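# Cap the marker and leave it on the desk

## Task

Press the cap fully onto the marker until it snaps home, and leave the capped marker lying on the desk; the robot must not tip over or finish leaning, or the task fails.

## Robot and tools

ROBOT. TidyBot++: a mobile base 0.54 m long, 0.50 m wide, 0.38 m high, on four powered casters, carrying one seven-joint arm with a two-finger gripper. The shoulder sits 0.12 m ahead of the base centre, 0.68 m up. Segments: upper arm 0.42 m, forearm 0.31 m, hand 0.31 m. Cameras: base_camera (fixed on the base) and wrist_camera (looks along the hand). The arm starts folded, hand pointing down, poking up to 0.08 m past the base front.

FRAMES. Base frame: origin on the floor below the base centre, x forward, y left, z up, metres. hand_pose is reported in this frame as x, y, z, qw, qx, qy, qz; its point lies midway between the finger pads, its z axis runs out along the fingers, and the fingers close along its y axis. Odometry frame is the base frame as it was at scene start; base_odometry counts wheel turns (slip counts as motion), heading in rad, left positive, -3.142 to 3.142. base_tilt is in degrees, forward and right positive.

move. One action per call. Keys: "base", "joints", "target", optional "speeds", "min_time_s", plus "cameras" and "blocking". There is a single arm, so every argument concerns it or the base.
- base: an offset from where the base is now, along its current axes. translate_m (forward +, -2 to 2 m), strafe_m (left +, -2 to 2 m), rotate_rad (counter-clockwise +, -6.3 to 6.3 rad). Translate and strafe together form one straight move; give its speed under only one key.
- joints: absolute angles in rad by name: joint_1_rad (any angle; positive is clockwise from above, opposite to heading), joint_2_rad -2.249 to 2.249, joint_3_rad any, joint_4_rad -2.579 to 2.579, joint_5_rad any, joint_6_rad -2.099 to 2.099, joint_7_rad any, gripper_pos 0 (open, ~85 mm gap) to 1 (closed). Continuous joints turn the short way; use steps under half a turn.
- target: an absolute hand pose, 7 numbers [x, y, z, qw, qx, qy, qz], metres, base frame. With target, joints may contain gripper_pos only.
- speeds: per-action caps: translate_m and strafe_m 0.05 to 0.5 m/s, rotate_rad 0.1 to 1.57 rad/s.
- min_time_s: 0.1 to 8 s, the minimum duration of each arm motion.
- blocking: true/default waits until everything rests; false returns in about 0.5 s while motion continues.
Actions last at most 15 s; base moves time out after 14 s. Unknown keys make a call invalid; out-of-range values get it refused, and a refusal or an uncommanded stop cancels the rest of that reply's move, wait and finished_scene calls.

wait(seconds 0 to 10, cameras) returns state; stop(cameras) brakes everything; zoom_image(camera, region [x0,y0,x1,y1] pixels, max 504x504) enlarges the latest image; read_manual gives licence text only; finished_scene(scene) ends the scene, after which nothing more may be called in that reply for scene 1.

RESULTS. base_status, joint_status, hand_status: "done", "moving", "off_target" (rested short, may still push), "contact_stop", "time_out", "not_followed", "torque_fault", "limit_stop_at_motor_heat". "joint command not followed" or "pose unreachable" means a self-collision check withheld arm targets (nothing prevents hitting the base). hand_target is where the hand would be with every joint on target; under load the hand hangs below it. To hold still, resend hand_target, not hand_pose. To fix position after "done", add (wanted minus measured) to the last target. motor_effort gives % of maximum per motor, peak in brackets; when a held object lands on a surface, hand_pose stops falling while commands go lower. "ARM HIT" flags a hard self or base hit. Motor temperatures: one per joint; MOTOR HOT at 60 °C, fault at 75 °C.

GRIPPER. Gap ≈ 85 x (1 - gripper_pos) mm. Closing to 1 squeezes 100 to 150 N per finger; "off_target" at 1 means something is held. Closed tips reach ~20 mm past the hand point.

CAUTIONS. Hand pointing down reaches at most ~0.94 m high, only near the base. Low forward poses close to the base often miss or drive the arm into the base. A blocked arm keeps pushing; hits can cause torque faults (10 s arm stop). Avoid pushing the arm into the desk or driving while it is caught high up: the robot can tip. Don't swing the stretched arm sideways. Avoid drops, slams, hard squeezing of a part still resting on something, and heavy forces on the gripper. Scene 1 is practice.

Each tool is called after ">>>" by a JSON object that holds its "fn" and its "kwargs".

## Session

>>> {"fn": "move", "kwargs": {}}

Scene clock: 0.00 s.
Motor temperatures (°C): [31 28 32 30 34 35 38]
base_odometry: x=+0.000 y=+0.000 heading=+0.000
base_tilt: forward=+0.8 right=-0.1
base_status: not commanded
joint_positions: joint_1_rad=+0.016 joint_2_rad=-0.300 joint_3_rad=+3.186 joint_4_rad=-2.513 joint_5_rad=+0.014 joint_6_rad=-0.834 joint_7_rad=+1.596 gripper_pos=+0.000
joint_status: not commanded
motor_effort: joint_1_rad=+0 joint_2_rad=-4 joint_3_rad=-1 joint_4_rad=+11 joint_5_rad=+0 joint_6_rad=+1 joint_7_rad=+0
hand_pose: x=+0.2761 y=-0.0099 z=+0.5858 quat_wxyz=(+0.001, +0.999, -0.012, +0.047) (m; base frame)
hand_target: x=+0.2756 y=-0.0098 z=+0.5854 quat_wxyz=(+0.001, +0.999, -0.012, +0.047) (m; base frame)
hand_status: not commanded
pictures: base_camera, wrist_camera

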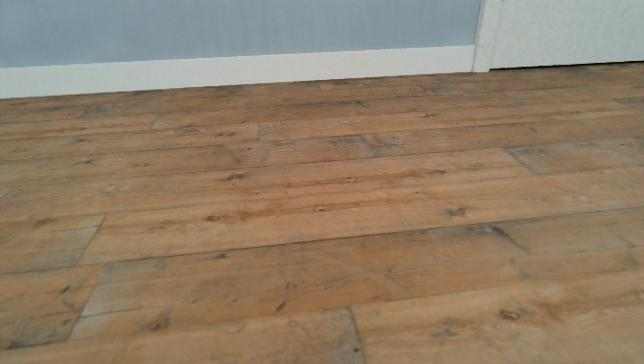

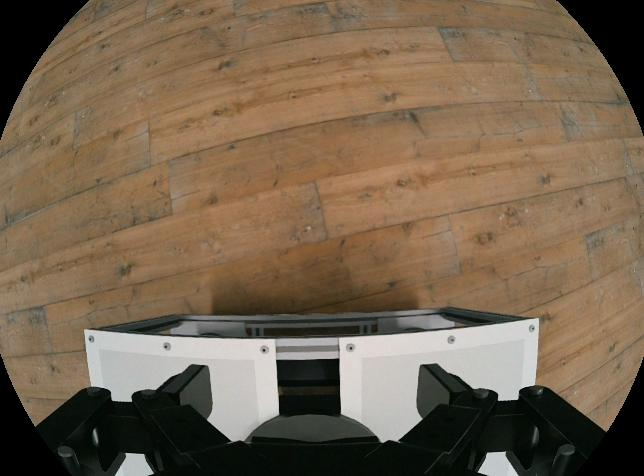

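>>> {"fn": "move", "kwargs": {"base": {"rotate_rad": 1.2}, "joints": {"joint_6_rad": 0.5}, "cameras": ["all"]}}

>>> {"fn": "move", "kwargs": {"base": {"rotate_rad": 1.2}, "cameras": ["all"]}}

>>> {"fn": "move", "kwargs": {"base": {"rotate_rad": 1.2}, "cameras": ["all"]}}

>>> {"fn": "move", "kwargs": {"base": {"rotate_rad": 1.2}, "cameras": ["all"]}}

Scene clock: 3.07 s.
move: done
base_odometry: x=+0.000 y=+0.000 heading=+1.199
base_tilt: forward=+0.9 right=-0.1
base_status: done
joint_positions: joint_1_rad=+0.016 joint_2_rad=-0.300 joint_3_rad=+3.186 joint_4_rad=-2.513 joint_5_rad=+0.014 joint_6_rad=+0.422 joint_7_rad=+1.596 gripper_pos=+0.000
joint_status: all done
motor_effort: joint_1_rad=+1(1) joint_2_rad=-7(8) joint_3_rad=-1(2) joint_4_rad=+16(16) joint_5_rad=+0(1) joint_6_rad=+9(10) joint_7_rad=+0(1)
hand_pose: x=+0.5501 y=-0.0239 z=+0.8279 quat_wxyz=(+0.023, +0.780, -0.010, +0.625) (m; base frame)
hand_target: x=+0.5541 y=-0.0242 z=+0.8509 quat_wxyz=(+0.024, +0.756, -0.010, +0.654) (m; base frame)
hand_status: not commanded
pictures: base_camera, wrist_camera
camera_calibration:
wrist_camera: T_world_to_cam=[[-0.0696137, -0.997346, 0.021346, -0.00413685], [-0.20744, -0.00645772, -0.978226, 0.980832], [0.975768, -0.072526, -0.20644, -0.235728], [0, 0, 0, 1]] pos_world=[0.433192, -0.0148884, 0.910901]

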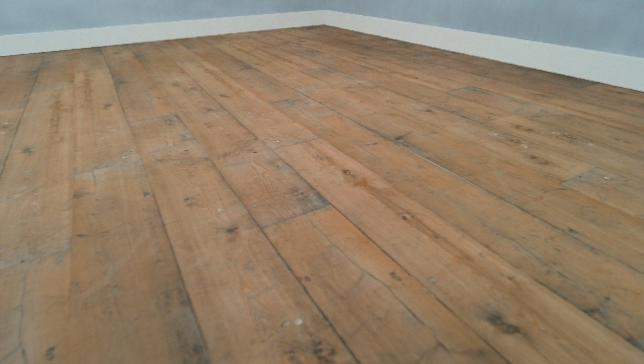

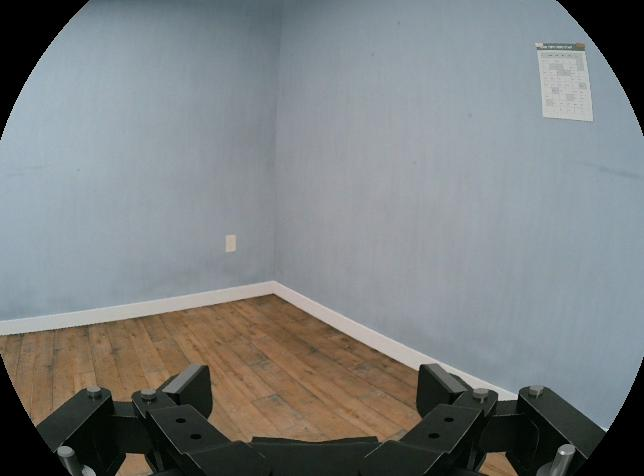

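Scene clock: 5.10 s.
move: done
base_odometry: x=+0.000 y=+0.000 heading=+2.398
base_tilt: forward=+0.9 right=-0.1
base_status: done
joint_positions: joint_1_rad=+0.016 joint_2_rad=-0.300 joint_3_rad=+3.186 joint_4_rad=-2.513 joint_5_rad=+0.014 joint_6_rad=+0.423 joint_7_rad=+1.596 gripper_pos=+0.000
joint_status: not commanded
motor_effort: joint_1_rad=+0(2) joint_2_rad=-8(8) joint_3_rad=-1(2) joint_4_rad=+16(16) joint_5_rad=+0(1) joint_6_rad=+9(10) joint_7_rad=-1(1)
hand_pose: x=+0.5501 y=-0.0236 z=+0.8279 quat_wxyz=(+0.023, +0.780, -0.010, +0.625) (m; base frame)
hand_target: x=+0.5541 y=-0.0242 z=+0.8509 quat_wxyz=(+0.024, +0.756, -0.010, +0.654) (m; base frame)
hand_status: not commanded
pictures: base_camera, wrist_camera
camera_calibration:
wrist_camera: T_world_to_cam=[[-0.0691045, -0.997381, 0.0213277, -0.00424003], [-0.207327, -0.00655375, -0.97825, 0.980804], [0.975828, -0.0720233, -0.206331, -0.235837], [0, 0, 0, 1]] pos_world=[0.433191, -0.0147868, 0.910901]

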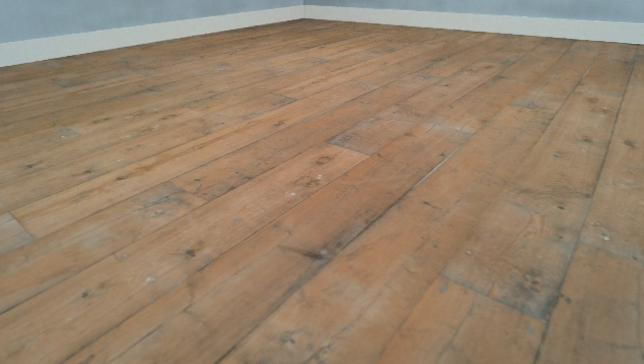

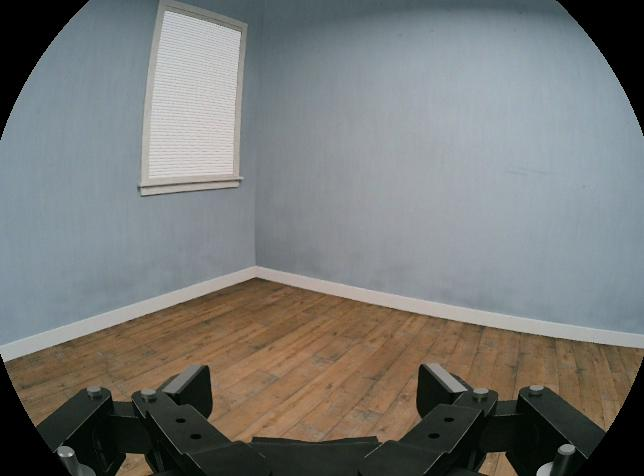

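Scene clock: 7.13 s.
move: done
base_odometry: x=+0.000 y=+0.000 heading=-2.686
base_tilt: forward=+0.8 right=-0.1
base_status: done
joint_positions: joint_1_rad=+0.015 joint_2_rad=-0.300 joint_3_rad=+3.186 joint_4_rad=-2.513 joint_5_rad=+0.014 joint_6_rad=+0.423 joint_7_rad=+1.596 gripper_pos=+0.000
joint_status: not commanded
motor_effort: joint_1_rad=+0(2) joint_2_rad=-8(8) joint_3_rad=-1(2) joint_4_rad=+15(16) joint_5_rad=-1(1) joint_6_rad=+9(10) joint_7_rad=+0(1)
hand_pose: x=+0.5501 y=-0.0234 z=+0.8279 quat_wxyz=(+0.023, +0.780, -0.010, +0.625) (m; base frame)
hand_target: x=+0.5541 y=-0.0242 z=+0.8509 quat_wxyz=(+0.024, +0.756, -0.010, +0.654) (m; base frame)
hand_status: not commanded
pictures: base_camera, wrist_camera
camera_calibration:
wrist_camera: T_world_to_cam=[[-0.0686966, -0.997409, 0.0213445, -0.00423177], [-0.207236, -0.00666152, -0.978268, 0.980782], [0.975876, -0.0716271, -0.206241, -0.235919], [0, 0, 0, 1]] pos_world=[0.43319, -0.0145855, 0.910902]

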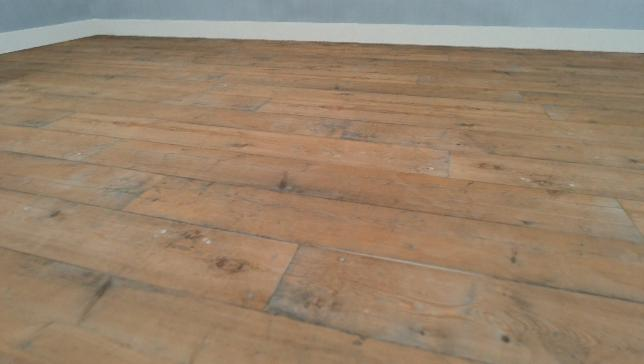

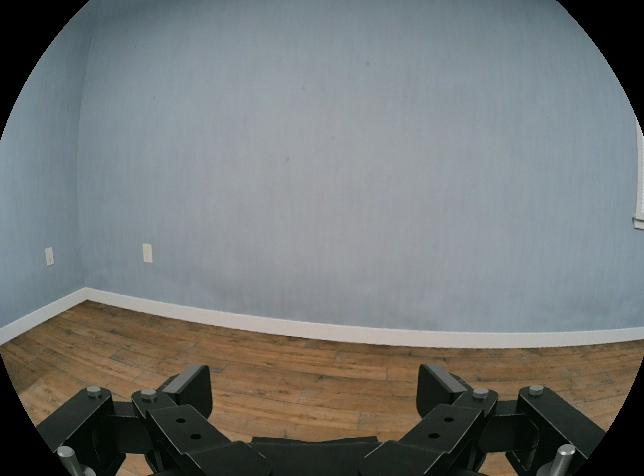

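Scene clock: 9.17 s.
move: done
base_odometry: x=+0.000 y=+0.000 heading=-1.487
base_tilt: forward=+0.8 right=-0.1
base_status: done
joint_positions: joint_1_rad=+0.015 joint_2_rad=-0.300 joint_3_rad=+3.186 joint_4_rad=-2.513 joint_5_rad=+0.014 joint_6_rad=+0.423 joint_7_rad=+1.596 gripper_pos=+0.000
joint_status: not commanded
motor_effort: joint_1_rad=+0(2) joint_2_rad=-7(8) joint_3_rad=-1(2) joint_4_rad=+15(16) joint_5_rad=-1(1) joint_6_rad=+9(11) joint_7_rad=+0(1)
hand_pose: x=+0.5501 y=-0.0233 z=+0.8280 quat_wxyz=(+0.022, +0.780, -0.010, +0.625) (m; base frame)
hand_target: x=+0.5541 y=-0.0242 z=+0.8509 quat_wxyz=(+0.024, +0.756, -0.010, +0.654) (m; base frame)
hand_status: not commanded
pictures: base_camera, wrist_camera
camera_calibration:
wrist_camera: T_world_to_cam=[[-0.0683808, -0.99743, 0.0213737, -0.00429479], [-0.207125, -0.0067637, -0.978291, 0.980754], [0.975922, -0.0713234, -0.20613, -0.236028], [0, 0, 0, 1]] pos_world=[0.43319, -0.0144846, 0.910902]

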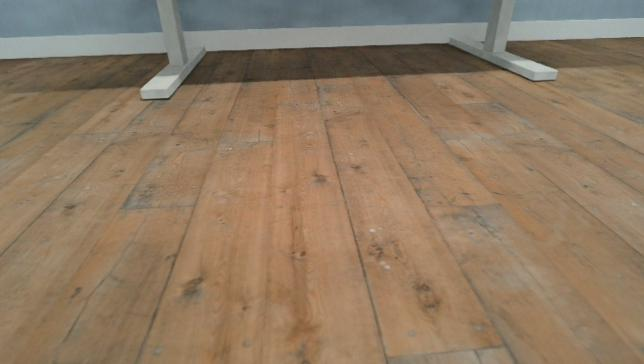

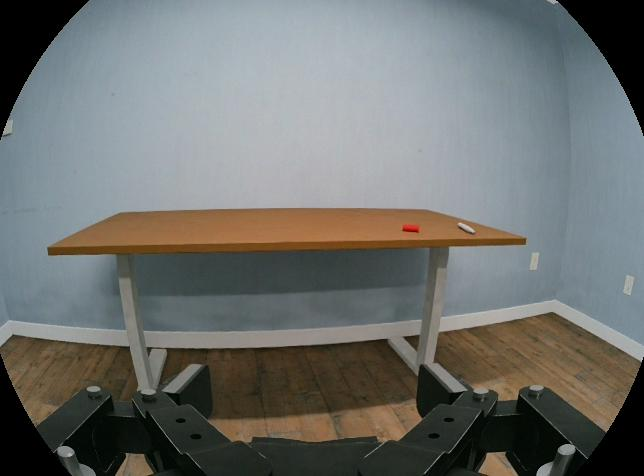

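>>> {"fn": "zoom_image", "kwargs": {"camera": "wrist_camera", "region": [370, 190, 530, 270]}}

>>> {"fn": "zoom_image", "kwargs": {"camera": "base_camera", "region": [130, 0, 580, 110]}}

Scaled by 3.150.

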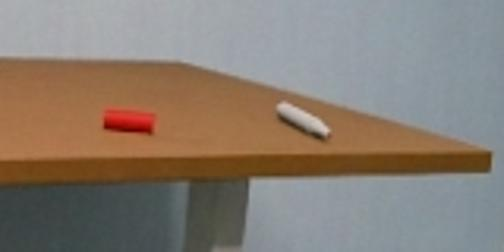

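Scaled by 1.120.

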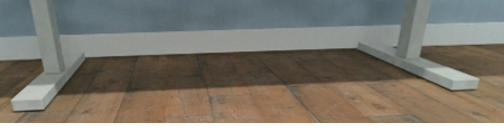

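>>> {"fn": "move", "kwargs": {"base": {"rotate_rad": 0.13}}}

>>> {"fn": "move", "kwargs": {"base": {"translate_m": 0.6, "strafe_m": -0.75}, "joints": {"joint_6_rad": 0.1}, "cameras": ["all"]}}

Scene clock: 16.27 s.
move: done
base_odometry: x=+0.000 y=+0.000 heading=-1.358
base_tilt: forward=+0.9 right=-0.1
base_status: done
joint_positions: joint_1_rad=+0.015 joint_2_rad=-0.300 joint_3_rad=+3.186 joint_4_rad=-2.513 joint_5_rad=+0.014 joint_6_rad=+0.423 joint_7_rad=+1.596 gripper_pos=+0.000
joint_status: not commanded
motor_effort: joint_1_rad=+1(1) joint_2_rad=-8(8) joint_3_rad=-1(3) joint_4_rad=+15(16) joint_5_rad=+0(1) joint_6_rad=+10(10) joint_7_rad=+0(1)
hand_pose: x=+0.5501 y=-0.0232 z=+0.8280 quat_wxyz=(+0.022, +0.780, -0.009, +0.625) (m; base frame)
hand_target: x=+0.5541 y=-0.0242 z=+0.8509 quat_wxyz=(+0.024, +0.756, -0.010, +0.654) (m; base frame)
hand_status: not commanded
pictures: none

Scene clock: 19.27 s.
move: done
base_odometry: x=-0.606 y=-0.745 heading=-1.357
base_tilt: forward=+0.9 right=-0.1
base_status: done
joint_positions: joint_1_rad=+0.015 joint_2_rad=-0.303 joint_3_rad=+3.186 joint_4_rad=-2.513 joint_5_rad=+0.014 joint_6_rad=+0.131 joint_7_rad=+1.596 gripper_pos=+0.000
joint_status: all done
motor_effort: joint_1_rad=+1(1) joint_2_rad=-7(9) joint_3_rad=-1(2) joint_4_rad=+15(17) joint_5_rad=+0(1) joint_6_rad=+8(11) joint_7_rad=+0(1)
hand_pose: x=+0.5177 y=-0.0215 z=+0.7444 quat_wxyz=(+0.018, +0.862, -0.010, +0.506) (m; base frame)
hand_target: x=+0.5125 y=-0.0219 z=+0.7344 quat_wxyz=(+0.018, +0.871, -0.011, +0.491) (m; base frame)
hand_status: not commanded
pictures: base_camera, wrist_camera
camera_calibration:
wrist_camera: T_world_to_cam=[[-0.060731, -0.997815, 0.026025, -0.0103749], [-0.47722, 0.0061256, -0.878763, 0.958377], [0.876683, -0.0657877, -0.476549, 0.0313401], [0, 0, 0, 1]] pos_world=[0.429251, -0.0141611, 0.857391]

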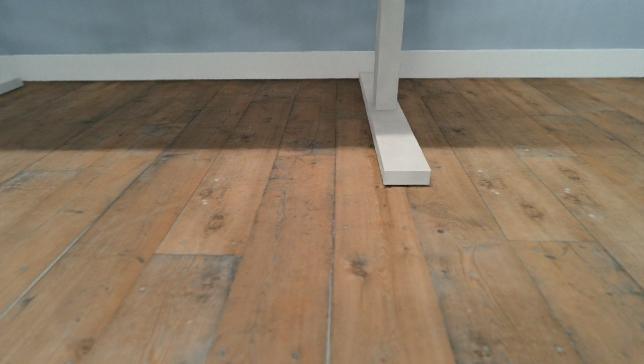

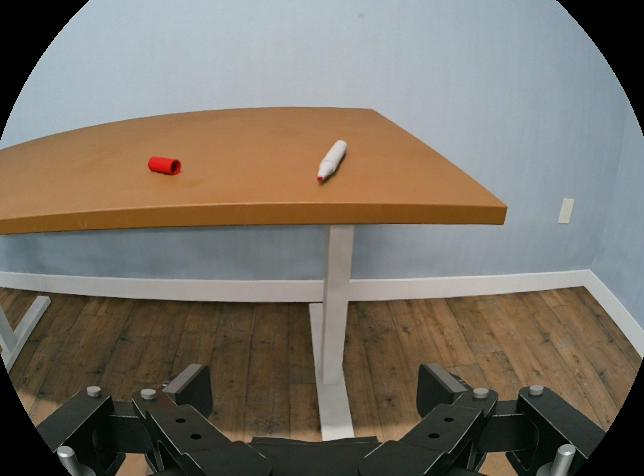

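>>> {"fn": "zoom_image", "kwargs": {"camera": "wrist_camera", "region": [120, 120, 380, 240]}}

>>> {"fn": "zoom_image", "kwargs": {"camera": "wrist_camera", "region": [300, 130, 360, 190]}}

>>> {"fn": "zoom_image", "kwargs": {"camera": "wrist_camera", "region": [135, 135, 195, 195]}}

Scaled by 1.938.

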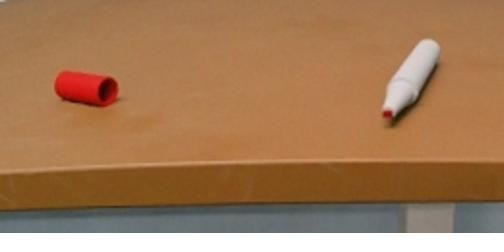

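Scaled by 8.400.

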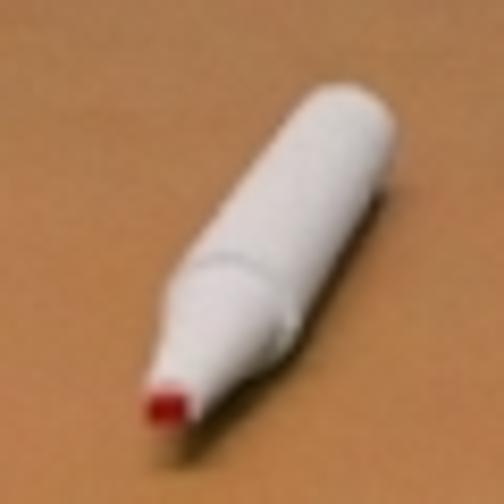

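Scaled by 8.400.

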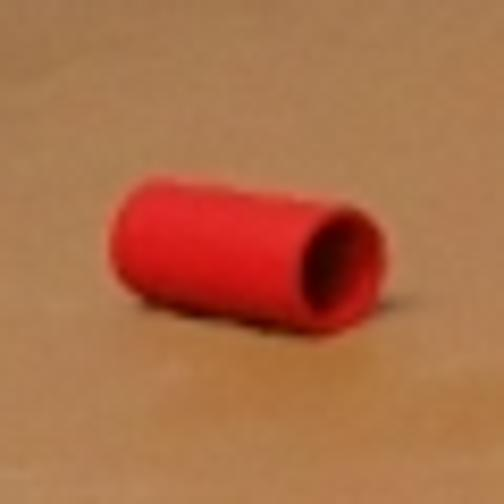

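>>> {"fn": "move", "kwargs": {"target": [0.45, 0, 0.90, 0, 1, 0, 0]}}

>>> {"fn": "move", "kwargs": {"base": {"translate_m": 0.35}, "cameras": ["all"]}}

Scene clock: 39.47 s.
move: done
base_odometry: x=-0.606 y=-0.745 heading=-1.357
base_tilt: forward=+0.9 right=-0.1
base_status: not commanded
joint_positions: joint_1_rad=-0.010 joint_2_rad=+0.065 joint_3_rad=+3.186 joint_4_rad=-1.163 joint_5_rad=+0.014 joint_6_rad=-1.866 joint_7_rad=+1.596 gripper_pos=+0.000
joint_status: not commanded
motor_effort: joint_1_rad=+1(1) joint_2_rad=-17(18) joint_3_rad=-1(1) joint_4_rad=+13(17) joint_5_rad=+0(1) joint_6_rad=+1(9) joint_7_rad=+0(1)
hand_pose: x=+0.4574 y=-0.0139 z=+0.8963 quat_wxyz=(+0.009, +1.000, -0.007, +0.023) (m; base frame)
hand_target: x=+0.4500 y=+0.0000 z=+0.9000 quat_wxyz=(+0.000, +1.000, +0.000, +0.000) (m; base frame)
hand_status: done (0.016 m and 3.0 deg from the pose sent, 0.171 m and 60.9 deg at the start)
pictures: none

Scene clock: 41.50 s.
move: done
base_odometry: x=-0.532 y=-1.088 heading=-1.358
base_tilt: forward=+0.9 right=-0.1
base_status: done
joint_positions: joint_1_rad=-0.011 joint_2_rad=+0.084 joint_3_rad=+3.186 joint_4_rad=-1.161 joint_5_rad=+0.014 joint_6_rad=-1.873 joint_7_rad=+1.596 gripper_pos=+0.000
joint_status: not commanded
motor_effort: joint_1_rad=+0(1) joint_2_rad=-17(20) joint_3_rad=-1(1) joint_4_rad=+13(14) joint_5_rad=+0(1) joint_6_rad=+1(2) joint_7_rad=+0(1)
hand_pose: x=+0.4595 y=-0.0134 z=+0.8905 quat_wxyz=(+0.009, +1.000, -0.006, +0.011) (m; base frame)
hand_target: x=+0.4500 y=+0.0000 z=+0.9000 quat_wxyz=(+0.000, +1.000, +0.000, +0.000) (m; base frame)
hand_status: not commanded
pictures: base_camera, wrist_camera
camera_calibration:
wrist_camera: T_world_to_cam=[[-0.020303, -0.998907, 0.0420963, -0.0425899], [-0.999239, 0.0188709, -0.0341422, 0.546786], [0.0333105, -0.0427574, -0.99853, 1.00521], [0, 0, 0, 1]] pos_world=[0.512021, -0.00988175, 1.02419]

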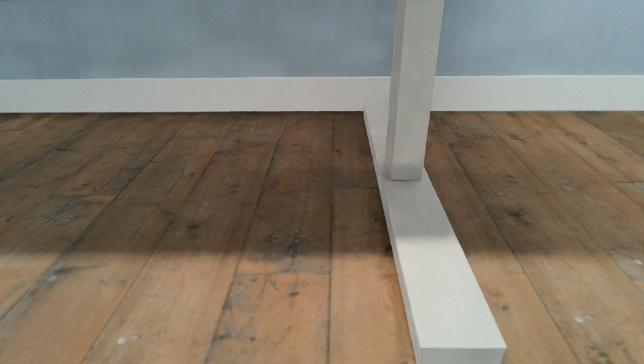

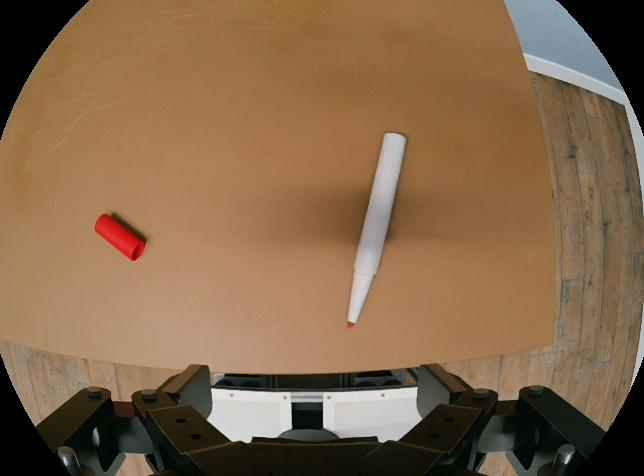

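>>> {"fn": "move", "kwargs": {"target": [0.485, 0.088, 0.82, -0.1826, 0.8119, 0.4409, 0.3363], "min_time_s": 2, "cameras": ["wrist_camera"]}}

Scene clock: 49.40 s.
move: done
base_odometry: x=-0.532 y=-1.088 heading=-1.358
base_tilt: forward=+0.9 right=+0.0
base_status: not commanded
joint_positions: joint_1_rad=-0.059 joint_2_rad=-0.108 joint_3_rad=+3.509 joint_4_rad=-1.845 joint_5_rad=-0.665 joint_6_rad=-1.310 joint_7_rad=+3.017 gripper_pos=+0.000
joint_status: not commanded
motor_effort: joint_1_rad=+1(1) joint_2_rad=-12(18) joint_3_rad=-1(1) joint_4_rad=+14(15) joint_5_rad=-6(6) joint_6_rad=+1(2) joint_7_rad=-1(1)
hand_pose: x=+0.4696 y=+0.0811 z=+0.8068 quat_wxyz=(-0.185, +0.828, +0.446, +0.284) (m; base frame)
hand_target: x=+0.4850 y=+0.0880 z=+0.8200 quat_wxyz=(-0.183, +0.812, +0.441, +0.336) (m; base frame)
hand_status: done (0.021 m and 6.3 deg from the pose sent, 0.126 m and 71.6 deg at the start)
pictures: wrist_camera
camera_calibration:
wrist_camera: T_world_to_cam=[[0.833247, -0.551538, -0.0388021, -0.31619], [-0.442721, -0.623516, -0.64438, 0.835349], [0.331207, 0.554106, -0.76372, 0.547592], [0, 0, 0, 1]] pos_world=[0.451925, 0.0430381, 0.944221]

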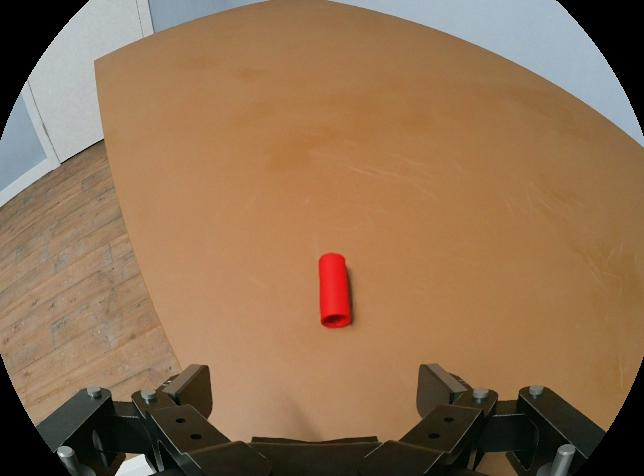

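>>> {"fn": "move", "kwargs": {"target": [0.536, 0.155, 0.761, -0.1826, 0.8119, 0.4409, 0.3363], "min_time_s": 2, "cameras": ["wrist_camera"]}}

Scene clock: 54.30 s.
move: done
base_odometry: x=-0.532 y=-1.088 heading=-1.358
base_tilt: forward=+0.8 right=-0.1
base_status: not commanded
joint_positions: joint_1_rad=+0.053 joint_2_rad=+0.002 joint_3_rad=+3.204 joint_4_rad=-1.914 joint_5_rad=-0.787 joint_6_rad=-1.029 joint_7_rad=+3.043 gripper_pos=+0.000
joint_status: not commanded
motor_effort: joint_1_rad=+0(1) joint_2_rad=-16(17) joint_3_rad=-1(2) joint_4_rad=+14(15) joint_5_rad=-6(6) joint_6_rad=+1(2) joint_7_rad=+0(1)
hand_pose: x=+0.5233 y=+0.1449 z=+0.7651 quat_wxyz=(-0.178, +0.819, +0.449, +0.311) (m; base frame)
hand_target: x=+0.5360 y=+0.1550 z=+0.7610 quat_wxyz=(-0.183, +0.812, +0.441, +0.336) (m; base frame)
hand_status: done (0.017 m and 3.2 deg from the pose sent, 0.109 m and 6.3 deg at the start)
pictures: wrist_camera
camera_calibration:
wrist_camera: T_world_to_cam=[[0.834083, -0.551638, 0.000497857, -0.35789], [-0.405852, -0.614263, -0.676731, 0.876127], [0.373617, 0.564248, -0.73623, 0.417853], [0, 0, 0, 1]] pos_world=[0.497971, 0.104974, 0.900716]

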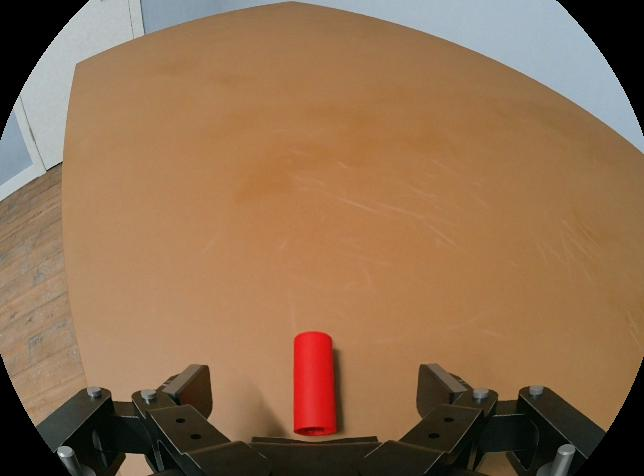

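>>> {"fn": "move", "kwargs": {"target": [0.534, 0.153, 0.741, -0.1826, 0.8119, 0.4409, 0.3363], "min_time_s": 1, "cameras": ["wrist_camera"]}}

Scene clock: 56.60 s.
move: done
base_odometry: x=-0.532 y=-1.088 heading=-1.358
base_tilt: forward=+0.8 right=-0.1
base_status: not commanded
joint_positions: joint_1_rad=+0.080 joint_2_rad=+0.018 joint_3_rad=+3.185 joint_4_rad=-1.966 joint_5_rad=-0.826 joint_6_rad=-0.989 joint_7_rad=+3.114 gripper_pos=+0.000
joint_status: not commanded
motor_effort: joint_1_rad=+0(1) joint_2_rad=-16(17) joint_3_rad=-1(1) joint_4_rad=+14(14) joint_5_rad=-6(6) joint_6_rad=+1(1) joint_7_rad=+0(1)
hand_pose: x=+0.5221 y=+0.1438 z=+0.7466 quat_wxyz=(-0.179, +0.817, +0.450, +0.313) (m; base frame)
hand_target: x=+0.5340 y=+0.1530 z=+0.7410 quat_wxyz=(-0.183, +0.812, +0.441, +0.336) (m; base frame)
hand_status: done (0.016 m and 2.9 deg from the pose sent, 0.028 m and 3.2 deg at the start)
pictures: wrist_camera
camera_calibration:
wrist_camera: T_world_to_cam=[[0.835259, -0.549854, 0.00172622, -0.359306], [-0.40147, -0.611994, -0.681385, 0.863319], [0.375719, 0.56844, -0.731923, 0.400387], [0, 0, 0, 1]] pos_world=[0.496277, 0.103184, 0.881925]

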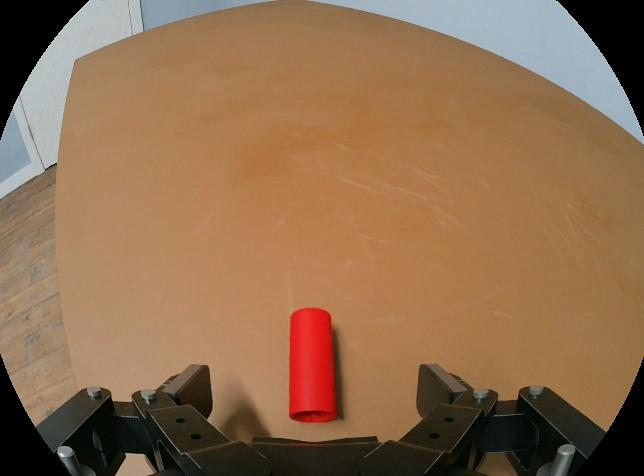

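>>> {"fn": "move", "kwargs": {"target": [0.536, 0.158, 0.735, -0.1826, 0.8119, 0.4409, 0.3363], "min_time_s": 1, "cameras": []}}

>>> {"fn": "move", "kwargs": {"joints": {"gripper_pos": 1}, "cameras": ["wrist_camera"]}}

Scene clock: 60.63 s.
move: done
base_odometry: x=-0.532 y=-1.088 heading=-1.358
base_tilt: forward=+0.8 right=-0.1
base_status: not commanded
joint_positions: joint_1_rad=+0.086 joint_2_rad=+0.028 joint_3_rad=+3.161 joint_4_rad=-1.974 joint_5_rad=-0.839 joint_6_rad=-0.963 joint_7_rad=+3.123 gripper_pos=+0.000
joint_status: not commanded
motor_effort: joint_1_rad=+1(1) joint_2_rad=-16(17) joint_3_rad=-1(1) joint_4_rad=+14(14) joint_5_rad=-5(6) joint_6_rad=+0(1) joint_7_rad=+0(1)
hand_pose: x=+0.5249 y=+0.1496 z=+0.7417 quat_wxyz=(-0.179, +0.816, +0.451, +0.315) (m; base frame)
hand_target: x=+0.5360 y=+0.1580 z=+0.7350 quat_wxyz=(-0.183, +0.812, +0.441, +0.336) (m; base frame)
hand_status: done (0.015 m and 2.8 deg from the pose sent, 0.023 m and 2.9 deg at the start)
pictures: none
No camera images: "cameras" was empty.

Scene clock: 61.73 s.
move: off_target
base_odometry: x=-0.532 y=-1.088 heading=-1.358
base_tilt: forward=+0.8 right=-0.1
base_status: not commanded
joint_positions: joint_1_rad=+0.088 joint_2_rad=+0.028 joint_3_rad=+3.161 joint_4_rad=-1.974 joint_5_rad=-0.846 joint_6_rad=-0.959 joint_7_rad=+3.123 gripper_pos=+0.828
joint_status: gripper_pos off_target (ended at +0.828, target +1.000)
motor_effort: joint_1_rad=+0(1) joint_2_rad=-15(17) joint_3_rad=-1(2) joint_4_rad=+13(14) joint_5_rad=-5(6) joint_6_rad=+1(1) joint_7_rad=+0(1)
hand_pose: x=+0.5265 y=+0.1495 z=+0.7426 quat_wxyz=(-0.180, +0.816, +0.447, +0.318) (m; base frame)
hand_target: x=+0.5360 y=+0.1580 z=+0.7350 quat_wxyz=(-0.183, +0.812, +0.441, +0.336) (m; base frame)
hand_status: not commanded
pictures: wrist_camera
camera_calibration:
wrist_camera: T_world_to_cam=[[0.832933, -0.553362, 0.00356509, -0.359473], [-0.399779, -0.606187, -0.687542, 0.868706], [0.382621, 0.571252, -0.726136, 0.384203], [0, 0, 0, 1]] pos_world=[0.499704, 0.108202, 0.877537]

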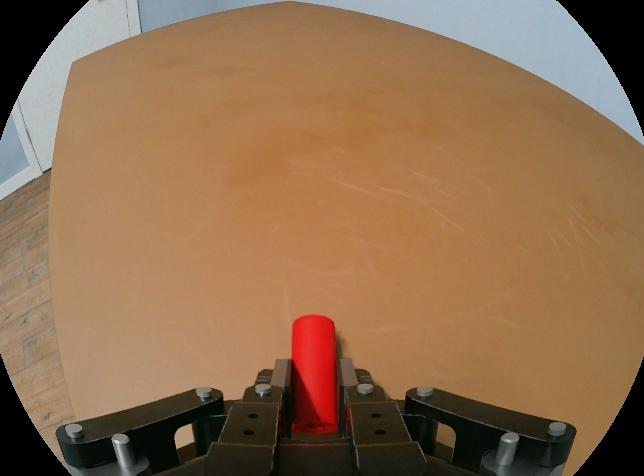

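>>> {"fn": "move", "kwargs": {"target": [0.536, 0.158, 0.835, -0.1826, 0.8119, 0.4409, 0.3363], "min_time_s": 1.5}}

>>> {"fn": "move", "kwargs": {"joints": {"joint_7_rad": 0}, "cameras": ["wrist_camera"]}}

Scene clock: 65.93 s.
move: done
base_odometry: x=-0.532 y=-1.088 heading=-1.358
base_tilt: forward=+0.9 right=-0.2
base_status: not commanded
joint_positions: joint_1_rad=-0.007 joint_2_rad=-0.016 joint_3_rad=+3.226 joint_4_rad=-1.790 joint_5_rad=-0.833 joint_6_rad=-1.062 joint_7_rad=+2.966 gripper_pos=+0.828
joint_status: not commanded
motor_effort: joint_1_rad=+0(1) joint_2_rad=-16(17) joint_3_rad=-1(2) joint_4_rad=+15(16) joint_5_rad=-6(7) joint_6_rad=+2(3) joint_7_rad=+0(1)
hand_pose: x=+0.5470 y=+0.1699 z=+0.8299 quat_wxyz=(-0.188, +0.801, +0.442, +0.358) (m; base frame)
hand_target: x=+0.5360 y=+0.1580 z=+0.8350 quat_wxyz=(-0.183, +0.812, +0.441, +0.336) (m; base frame)
hand_status: done (0.017 m and 2.9 deg from the pose sent, 0.093 m and 2.4 deg at the start)
pictures: none

Scene clock: 69.13 s.
move: done
base_odometry: x=-0.532 y=-1.088 heading=-1.358
base_tilt: forward=+0.8 right=-0.1
base_status: not commanded
joint_positions: joint_1_rad=-0.007 joint_2_rad=-0.016 joint_3_rad=+3.226 joint_4_rad=-1.790 joint_5_rad=-0.833 joint_6_rad=-1.062 joint_7_rad=+0.070 gripper_pos=+0.828
joint_status: all done
motor_effort: joint_1_rad=+1(1) joint_2_rad=-16(17) joint_3_rad=+0(1) joint_4_rad=+15(16) joint_5_rad=-6(7) joint_6_rad=+2(3) joint_7_rad=+0(1)
hand_pose: x=+0.5469 y=+0.1699 z=+0.8299 quat_wxyz=(-0.378, +0.537, -0.740, -0.143) (m; base frame)
hand_target: x=+0.5360 y=+0.1580 z=+0.8350 quat_wxyz=(-0.356, +0.538, -0.751, -0.140) (m; base frame)
hand_status: not commanded
pictures: wrist_camera
camera_calibration:
wrist_camera: T_world_to_cam=[[-0.911787, 0.372477, -0.172932, 0.577871], [0.148155, 0.691102, 0.70741, -0.728465], [0.383007, 0.619386, -0.685322, 0.385866], [0, 0, 0, 1]] pos_world=[0.487032, 0.0491995, 0.879698]

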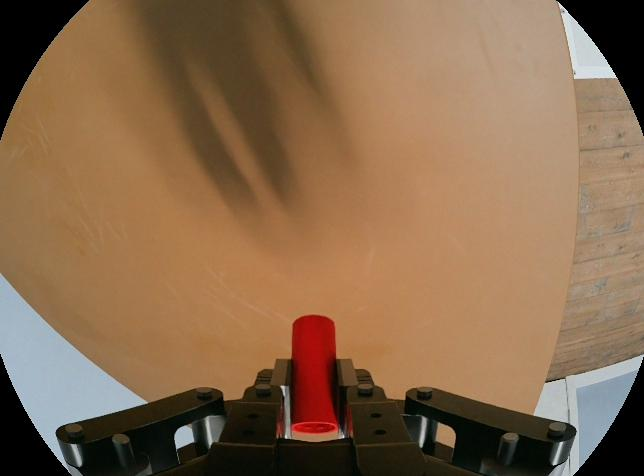

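>>> {"fn": "move", "kwargs": {"target": [0.68, 0.08, 0.82, -0.393, 0.160, -0.903, -0.069], "min_time_s": 2, "cameras": ["wrist_camera"]}}

Scene clock: 73.13 s.
move: done
base_odometry: x=-0.532 y=-1.088 heading=-1.358
base_tilt: forward=+0.9 right=-0.1
base_status: not commanded
joint_positions: joint_1_rad=-0.167 joint_2_rad=+0.072 joint_3_rad=+3.313 joint_4_rad=-1.741 joint_5_rad=-0.564 joint_6_rad=-0.690 joint_7_rad=-0.845 gripper_pos=+0.828
joint_status: not commanded
motor_effort: joint_1_rad=+0(1) joint_2_rad=-20(21) joint_3_rad=-1(1) joint_4_rad=+16(16) joint_5_rad=-3(6) joint_6_rad=+5(5) joint_7_rad=-1(1)
hand_pose: x=+0.6499 y=+0.1067 z=+0.8052 quat_wxyz=(-0.365, +0.186, -0.906, -0.107) (m; base frame)
hand_target: x=+0.6800 y=+0.0800 z=+0.8200 quat_wxyz=(-0.393, +0.160, -0.903, -0.069) (m; base frame)
hand_status: done (0.043 m and 6.1 deg from the pose sent, 0.161 m and 48.2 deg at the start)
pictures: wrist_camera
camera_calibration:
wrist_camera: T_world_to_cam=[[-0.424814, 0.901747, 0.0799072, 0.114582], [0.674047, 0.256147, 0.692856, -0.966301], [0.604313, 0.348196, -0.716635, 0.279013], [0, 0, 0, 1]] pos_world=[0.531397, 0.0470399, 0.860302]

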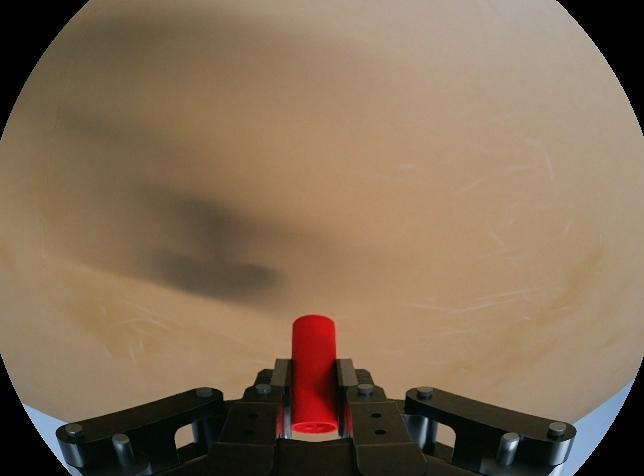

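>>> {"fn": "move", "kwargs": {"target": [0.69, 0.07, 0.786, -0.424, 0.157, -0.889, -0.075], "min_time_s": 1.5, "cameras": ["wrist_camera"]}}

Scene clock: 77.97 s.
move: done
base_odometry: x=-0.532 y=-1.088 heading=-1.358
base_tilt: forward=+0.9 right=-0.1
base_status: not commanded
joint_positions: joint_1_rad=-0.149 joint_2_rad=+0.100 joint_3_rad=+3.319 joint_4_rad=-1.800 joint_5_rad=-0.730 joint_6_rad=-0.538 joint_7_rad=-0.638 gripper_pos=+0.828
joint_status: not commanded
motor_effort: joint_1_rad=+1(1) joint_2_rad=-21(22) joint_3_rad=-1(1) joint_4_rad=+17(17) joint_5_rad=-3(4) joint_6_rad=+5(6) joint_7_rad=-1(1)
hand_pose: x=+0.6778 y=+0.0944 z=+0.7987 quat_wxyz=(-0.412, +0.185, -0.888, -0.089) (m; base frame)
hand_target: x=+0.6900 y=+0.0700 z=+0.7860 quat_wxyz=(-0.424, +0.157, -0.889, -0.075) (m; base frame)
hand_status: done (0.030 m and 3.9 deg from the pose sent, 0.058 m and 8.6 deg at the start)
pictures: wrist_camera
camera_calibration:
wrist_camera: T_world_to_cam=[[-0.415099, 0.909385, 0.0266854, 0.17319], [0.601787, 0.252458, 0.757705, -0.979972], [0.682309, 0.330582, -0.652051, 0.158923], [0, 0, 0, 1]] pos_world=[0.553191, 0.0373685, 0.841534]

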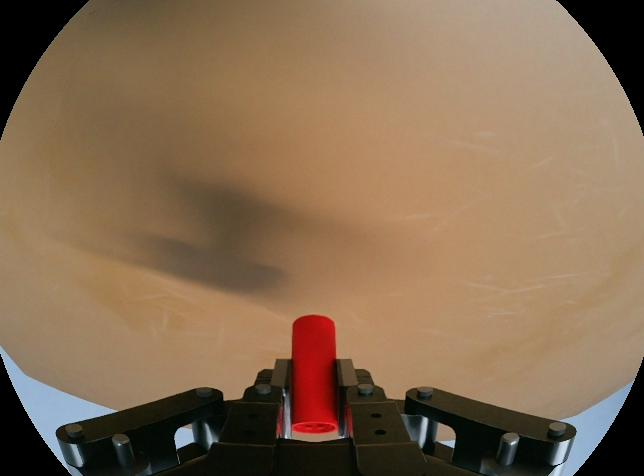

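>>> {"fn": "move", "kwargs": {"target": [0.69, 0.07, 0.762, -0.414, 0.157, -0.893, -0.075], "min_time_s": 1}}

>>> {"fn": "move", "kwargs": {"target": [0.69, 0.07, 0.750, -0.414, 0.157, -0.893, -0.075], "min_time_s": 1}}

Scene clock: 80.23 s.
move: done
base_odometry: x=-0.532 y=-1.088 heading=-1.358
base_tilt: forward=+0.9 right=-0.1
base_status: not commanded
joint_positions: joint_1_rad=-0.149 joint_2_rad=+0.128 joint_3_rad=+3.330 joint_4_rad=-1.831 joint_5_rad=-0.794 joint_6_rad=-0.513 joint_7_rad=-0.567 gripper_pos=+0.828
joint_status: not commanded
motor_effort: joint_1_rad=+0(1) joint_2_rad=-21(22) joint_3_rad=-1(1) joint_4_rad=+16(16) joint_5_rad=-3(4) joint_6_rad=+3(5) joint_7_rad=+0(1)
hand_pose: x=+0.6801 y=+0.0914 z=+0.7765 quat_wxyz=(-0.405, +0.183, -0.891, -0.090) (m; base frame)
hand_target: x=+0.6900 y=+0.0700 z=+0.7620 quat_wxyz=(-0.414, +0.157, -0.893, -0.075) (m; base frame)
hand_status: done (0.028 m and 3.6 deg from the pose sent, 0.046 m and 3.7 deg at the start)
pictures: none

Scene clock: 81.53 s.
move: done
base_odometry: x=-0.532 y=-1.088 heading=-1.358
base_tilt: forward=+0.9 right=-0.1
base_status: not commanded
joint_positions: joint_1_rad=-0.146 joint_2_rad=+0.141 joint_3_rad=+3.330 joint_4_rad=-1.857 joint_5_rad=-0.863 joint_6_rad=-0.488 joint_7_rad=-0.492 gripper_pos=+0.828
joint_status: not commanded
motor_effort: joint_1_rad=+1(1) joint_2_rad=-21(22) joint_3_rad=-1(1) joint_4_rad=+16(16) joint_5_rad=-3(4) joint_6_rad=+4(5) joint_7_rad=+0(1)
hand_pose: x=+0.6815 y=+0.0917 z=+0.7663 quat_wxyz=(-0.408, +0.183, -0.890, -0.091) (m; base frame)
hand_target: x=+0.6900 y=+0.0700 z=+0.7500 quat_wxyz=(-0.414, +0.157, -0.893, -0.075) (m; base frame)
hand_status: done (0.028 m and 3.6 deg from the pose sent, 0.035 m and 3.6 deg at the start)
pictures: none

Steps of ~5 mm down until z stalls.

>>> {"fn": "move", "kwargs": {"target": [0.69, 0.07, 0.744, -0.414, 0.157, -0.893, -0.075], "min_time_s": 0.7}}

>>> {"fn": "move", "kwargs": {"target": [0.69, 0.07, 0.739, -0.414, 0.157, -0.893, -0.075], "min_time_s": 0.7, "cameras": ["wrist_camera"]}}

Scene clock: 83.30 s.
move: done
base_odometry: x=-0.532 y=-1.088 heading=-1.358
base_tilt: forward=+0.9 right=-0.1
base_status: not commanded
joint_positions: joint_1_rad=-0.138 joint_2_rad=+0.144 joint_3_rad=+3.330 joint_4_rad=-1.867 joint_5_rad=-0.901 joint_6_rad=-0.475 joint_7_rad=-0.452 gripper_pos=+0.828
joint_status: not commanded
motor_effort: joint_1_rad=+1(1) joint_2_rad=-21(22) joint_3_rad=-1(1) joint_4_rad=+15(16) joint_5_rad=-3(4) joint_6_rad=+4(4) joint_7_rad=+0(1)
hand_pose: x=+0.6835 y=+0.0883 z=+0.7644 quat_wxyz=(-0.412, +0.180, -0.889, -0.090) (m; base frame)
hand_target: x=+0.6900 y=+0.0700 z=+0.7440 quat_wxyz=(-0.414, +0.157, -0.893, -0.075) (m; base frame)
hand_status: done (0.028 m and 3.2 deg from the pose sent, 0.032 m and 3.6 deg at the start)
pictures: none

Scene clock: 84.30 s.
move: done
base_odometry: x=-0.532 y=-1.088 heading=-1.358
base_tilt: forward=+0.9 right=-0.1
base_status: not commanded
joint_positions: joint_1_rad=-0.131 joint_2_rad=+0.146 joint_3_rad=+3.330 joint_4_rad=-1.874 joint_5_rad=-0.935 joint_6_rad=-0.465 joint_7_rad=-0.418 gripper_pos=+0.828
joint_status: not commanded
motor_effort: joint_1_rad=+1(1) joint_2_rad=-21(21) joint_3_rad=-1(1) joint_4_rad=+15(15) joint_5_rad=-3(3) joint_6_rad=+3(4) joint_7_rad=+0(1)
hand_pose: x=+0.6858 y=+0.0849 z=+0.7643 quat_wxyz=(-0.417, +0.177, -0.887, -0.089) (m; base frame)
hand_target: x=+0.6900 y=+0.0700 z=+0.7390 quat_wxyz=(-0.414, +0.157, -0.893, -0.075) (m; base frame)
hand_status: done (0.030 m and 2.9 deg from the pose sent, 0.032 m and 3.2 deg at the start)
pictures: wrist_camera
camera_calibration:
wrist_camera: T_world_to_cam=[[-0.400683, 0.915707, 0.0305628, 0.172767], [0.599571, 0.236837, 0.764476, -0.95857], [0.692797, 0.324637, -0.643928, 0.121336], [0, 0, 0, 1]] pos_world=[0.559894, 0.029431, 0.805655]

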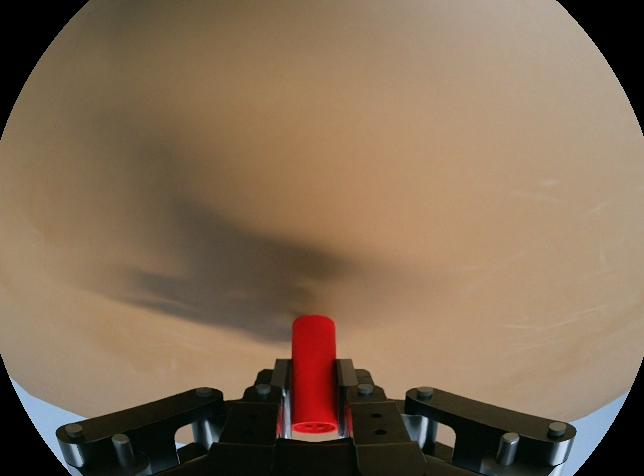

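>>> {"fn": "move", "kwargs": {"joints": {"gripper_pos": 0.55}, "cameras": ["wrist_camera"]}}

Scene clock: 86.47 s.
move: done
base_odometry: x=-0.532 y=-1.088 heading=-1.358
base_tilt: forward=+0.9 right=-0.1
base_status: not commanded
joint_positions: joint_1_rad=-0.130 joint_2_rad=+0.156 joint_3_rad=+3.330 joint_4_rad=-1.881 joint_5_rad=-0.935 joint_6_rad=-0.465 joint_7_rad=-0.418 gripper_pos=+0.550
joint_status: all done
motor_effort: joint_1_rad=+1(1) joint_2_rad=-22(22) joint_3_rad=-1(1) joint_4_rad=+15(16) joint_5_rad=-3(3) joint_6_rad=+4(4) joint_7_rad=+0(1)
hand_pose: x=+0.6843 y=+0.0843 z=+0.7554 quat_wxyz=(-0.410, +0.176, -0.890, -0.089) (m; base frame)
hand_target: x=+0.6900 y=+0.0700 z=+0.7390 quat_wxyz=(-0.414, +0.157, -0.893, -0.075) (m; base frame)
hand_status: not commanded
pictures: wrist_camera
camera_calibration:
wrist_camera: T_world_to_cam=[[-0.398867, 0.916297, 0.0361305, 0.167401], [0.612181, 0.236736, 0.754447, -0.951813], [0.682744, 0.323042, -0.655366, 0.132537], [0, 0, 0, 1]] pos_world=[0.558965, 0.0291249, 0.798904]

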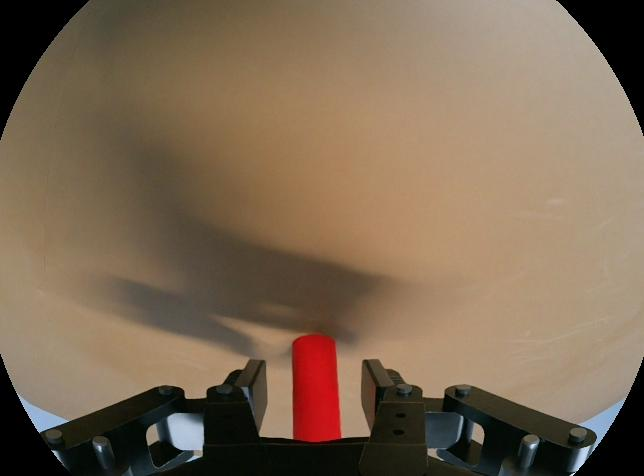

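>>> {"fn": "move", "kwargs": {"target": [0.62, 0.045, 0.80, -0.414, 0.157, -0.893, -0.075], "joints": {"gripper_pos": 0.3}, "min_time_s": 1.5}}

>>> {"fn": "move", "kwargs": {"target": [0.58, 0.0, 0.88, -0.414, 0.157, -0.893, -0.075], "min_time_s": 1, "cameras": ["wrist_camera"]}}

Scene clock: 89.07 s.
move: done
base_odometry: x=-0.532 y=-1.088 heading=-1.358
base_tilt: forward=+0.9 right=-0.1
base_status: not commanded
joint_positions: joint_1_rad=+0.099 joint_2_rad=-0.027 joint_3_rad=+3.193 joint_4_rad=-1.904 joint_5_rad=-0.810 joint_6_rad=-0.503 joint_7_rad=-0.517 gripper_pos=+0.300
joint_status: all done
motor_effort: joint_1_rad=+0(1) joint_2_rad=-17(23) joint_3_rad=-1(1) joint_4_rad=+17(17) joint_5_rad=-4(4) joint_6_rad=+5(5) joint_7_rad=+0(1)
hand_pose: x=+0.6475 y=+0.0310 z=+0.8273 quat_wxyz=(-0.454, +0.148, -0.877, -0.058) (m; base frame)
hand_target: x=+0.6200 y=+0.0450 z=+0.8000 quat_wxyz=(-0.414, +0.157, -0.893, -0.075) (m; base frame)
hand_status: done (0.041 m and 5.5 deg from the pose sent, 0.088 m and 2.8 deg at the start)
pictures: none

Scene clock: 90.70 s.
move: done
base_odometry: x=-0.532 y=-1.088 heading=-1.358
base_tilt: forward=+0.9 right=-0.1
base_status: not commanded
joint_positions: joint_1_rad=+0.284 joint_2_rad=-0.139 joint_3_rad=+3.192 joint_4_rad=-1.809 joint_5_rad=-0.734 joint_6_rad=-0.830 joint_7_rad=-0.564 gripper_pos=+0.300
joint_status: not commanded
motor_effort: joint_1_rad=+0(1) joint_2_rad=-14(18) joint_3_rad=+0(1) joint_4_rad=+16(17) joint_5_rad=-5(5) joint_6_rad=+4(5) joint_7_rad=+0(1)
hand_pose: x=+0.5921 y=-0.0010 z=+0.8779 quat_wxyz=(-0.435, +0.153, -0.884, -0.077) (m; base frame)
hand_target: x=+0.5800 y=+0.0000 z=+0.8800 quat_wxyz=(-0.414, +0.157, -0.893, -0.075) (m; base frame)
hand_status: done (0.012 m and 2.7 deg from the pose sent, 0.091 m and 5.5 deg at the start)
pictures: wrist_camera
camera_calibration:
wrist_camera: T_world_to_cam=[[-0.35177, 0.935791, 0.0235352, 0.187538], [0.584653, 0.200001, 0.786245, -0.97916], [0.731053, 0.290337, -0.617467, 0.241332], [0, 0, 0, 1]] pos_world=[0.462012, -0.0497306, 0.91446]

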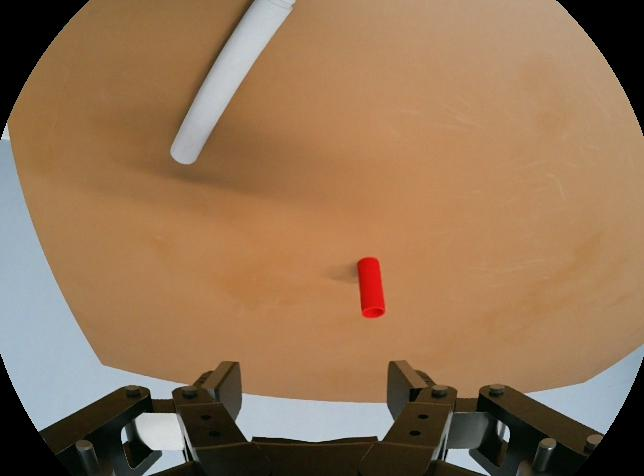

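>>> {"fn": "move", "kwargs": {"target": [0.557, -0.07, 0.84, 0, -0.1305, -0.9914, 0], "joints": {"gripper_pos": 0}, "min_time_s": 1.5, "cameras": ["wrist_camera"]}}

Scene clock: 98.17 s.
move: done
base_odometry: x=-0.532 y=-1.088 heading=-1.358
base_tilt: forward=+0.8 right=-0.1
base_status: not commanded
joint_positions: joint_1_rad=+0.398 joint_2_rad=+0.342 joint_3_rad=+2.735 joint_4_rad=-1.034 joint_5_rad=+0.092 joint_6_rad=-1.746 joint_7_rad=-1.730 gripper_pos=+0.000
joint_status: all done
motor_effort: joint_1_rad=+0(2) joint_2_rad=-25(25) joint_3_rad=-3(4) joint_4_rad=+13(17) joint_5_rad=-1(5) joint_6_rad=+1(5) joint_7_rad=+0(1)
hand_pose: x=+0.5653 y=-0.0527 z=+0.8371 quat_wxyz=(-0.020, -0.097, -0.995, -0.023) (m; base frame)
hand_target: x=+0.5570 y=-0.0700 z=+0.8400 quat_wxyz=(+0.000, -0.131, -0.991, +0.000) (m; base frame)
hand_status: done (0.019 m and 5.2 deg from the pose sent, 0.086 m and 62.2 deg at the start)
pictures: wrist_camera
camera_calibration:
wrist_camera: T_world_to_cam=[[0.197363, 0.977486, 0.0746252, -0.123519], [0.97958, -0.199617, 0.0239821, -0.527398], [0.0383387, 0.0683681, -0.996923, 0.948307], [0, 0, 0, 1]] pos_world=[0.50465, -0.0493731, 0.967255]

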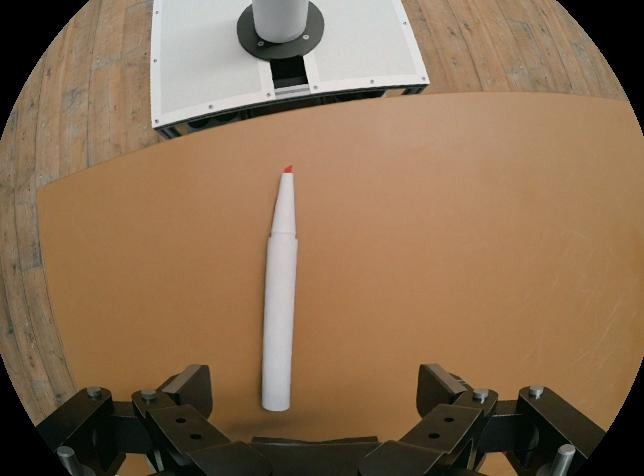

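>>> {"fn": "move", "kwargs": {"target": [0.553, -0.090, 0.78, 0, -0.1607, -0.987, 0], "min_time_s": 1, "cameras": ["wrist_camera"]}}

Scene clock: 101.50 s.
move: done
base_odometry: x=-0.532 y=-1.088 heading=-1.358
base_tilt: forward=+0.9 right=-0.1
base_status: not commanded
joint_positions: joint_1_rad=+0.460 joint_2_rad=+0.342 joint_3_rad=+2.735 joint_4_rad=-1.188 joint_5_rad=+0.092 joint_6_rad=-1.666 joint_7_rad=-1.732 gripper_pos=+0.000
joint_status: not commanded
motor_effort: joint_1_rad=+1(1) joint_2_rad=-24(25) joint_3_rad=-3(4) joint_4_rad=+13(14) joint_5_rad=-1(1) joint_6_rad=+1(2) joint_7_rad=+0(1)
hand_pose: x=+0.5458 y=-0.0730 z=+0.7895 quat_wxyz=(+0.016, -0.121, -0.992, -0.020) (m; base frame)
hand_target: x=+0.5530 y=-0.0900 z=+0.7800 quat_wxyz=(+0.000, -0.161, -0.987, +0.000) (m; base frame)
hand_status: done (0.021 m and 5.5 deg from the pose sent, 0.069 m and 8.2 deg at the start)
pictures: wrist_camera
camera_calibration:
wrist_camera: T_world_to_cam=[[0.247589, 0.966973, 0.0605303, -0.113314], [0.968369, -0.24498, -0.047385, -0.452007], [-0.0309912, 0.0703477, -0.997041, 0.941096], [0, 0, 0, 1]] pos_world=[0.494931, -0.0673656, 0.923752]

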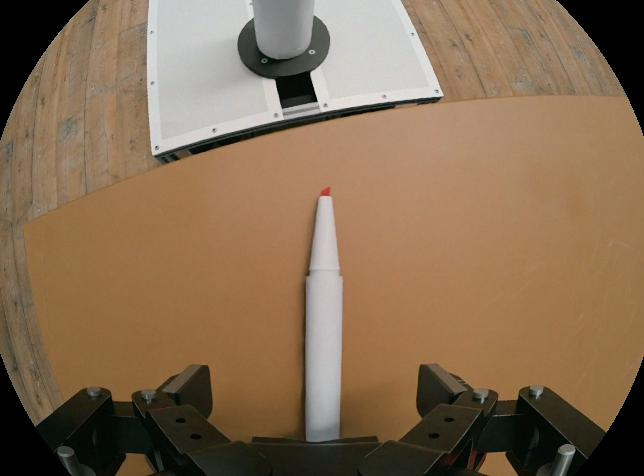

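>>> {"fn": "move", "kwargs": {"target": [0.566, -0.092, 0.748, 0, -0.1607, -0.987, 0], "min_time_s": 1}}

>>> {"fn": "move", "kwargs": {"target": [0.566, -0.092, 0.735, 0, -0.1607, -0.987, 0], "min_time_s": 1, "cameras": ["wrist_camera"]}}

Scene clock: 103.67 s.
move: done
base_odometry: x=-0.532 y=-1.088 heading=-1.358
base_tilt: forward=+0.9 right=-0.1
base_status: not commanded
joint_positions: joint_1_rad=+0.479 joint_2_rad=+0.360 joint_3_rad=+2.721 joint_4_rad=-1.238 joint_5_rad=+0.092 joint_6_rad=-1.585 joint_7_rad=-1.757 gripper_pos=+0.000
joint_status: not commanded
motor_effort: joint_1_rad=+0(1) joint_2_rad=-25(26) joint_3_rad=-3(4) joint_4_rad=+13(14) joint_5_rad=-1(1) joint_6_rad=+0(1) joint_7_rad=+0(1)
hand_pose: x=+0.5571 y=-0.0752 z=+0.7671 quat_wxyz=(+0.008, -0.134, -0.991, -0.026) (m; base frame)
hand_target: x=+0.5660 y=-0.0920 z=+0.7480 quat_wxyz=(+0.000, -0.161, -0.987, +0.000) (m; base frame)
hand_status: done (0.027 m and 4.4 deg from the pose sent, 0.050 m and 5.5 deg at the start)
pictures: none

Scene clock: 104.97 s.
move: done
base_odometry: x=-0.532 y=-1.088 heading=-1.358
base_tilt: forward=+0.9 right=+0.0
base_status: not commanded
joint_positions: joint_1_rad=+0.488 joint_2_rad=+0.362 joint_3_rad=+2.712 joint_4_rad=-1.275 joint_5_rad=+0.093 joint_6_rad=-1.546 joint_7_rad=-1.763 gripper_pos=+0.000
joint_status: not commanded
motor_effort: joint_1_rad=+0(1) joint_2_rad=-25(25) joint_3_rad=-4(4) joint_4_rad=+13(14) joint_5_rad=-1(1) joint_6_rad=+1(1) joint_7_rad=+0(1)
hand_pose: x=+0.5577 y=-0.0745 z=+0.7555 quat_wxyz=(+0.006, -0.136, -0.990, -0.027) (m; base frame)
hand_target: x=+0.5660 y=-0.0920 z=+0.7350 quat_wxyz=(+0.000, -0.161, -0.987, +0.000) (m; base frame)
hand_status: done (0.028 m and 4.3 deg from the pose sent, 0.037 m and 4.4 deg at the start)
pictures: wrist_camera
camera_calibration:
wrist_camera: T_world_to_cam=[[0.276396, 0.95799, 0.0765539, -0.141529], [0.961001, -0.274751, -0.0314653, -0.475712], [-0.00911025, 0.0822652, -0.996569, 0.895937], [0, 0, 0, 1]] pos_world=[0.50444, -0.0688236, 0.888729]

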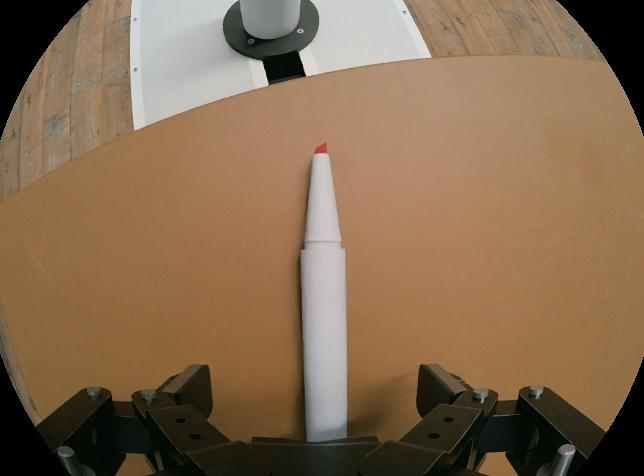

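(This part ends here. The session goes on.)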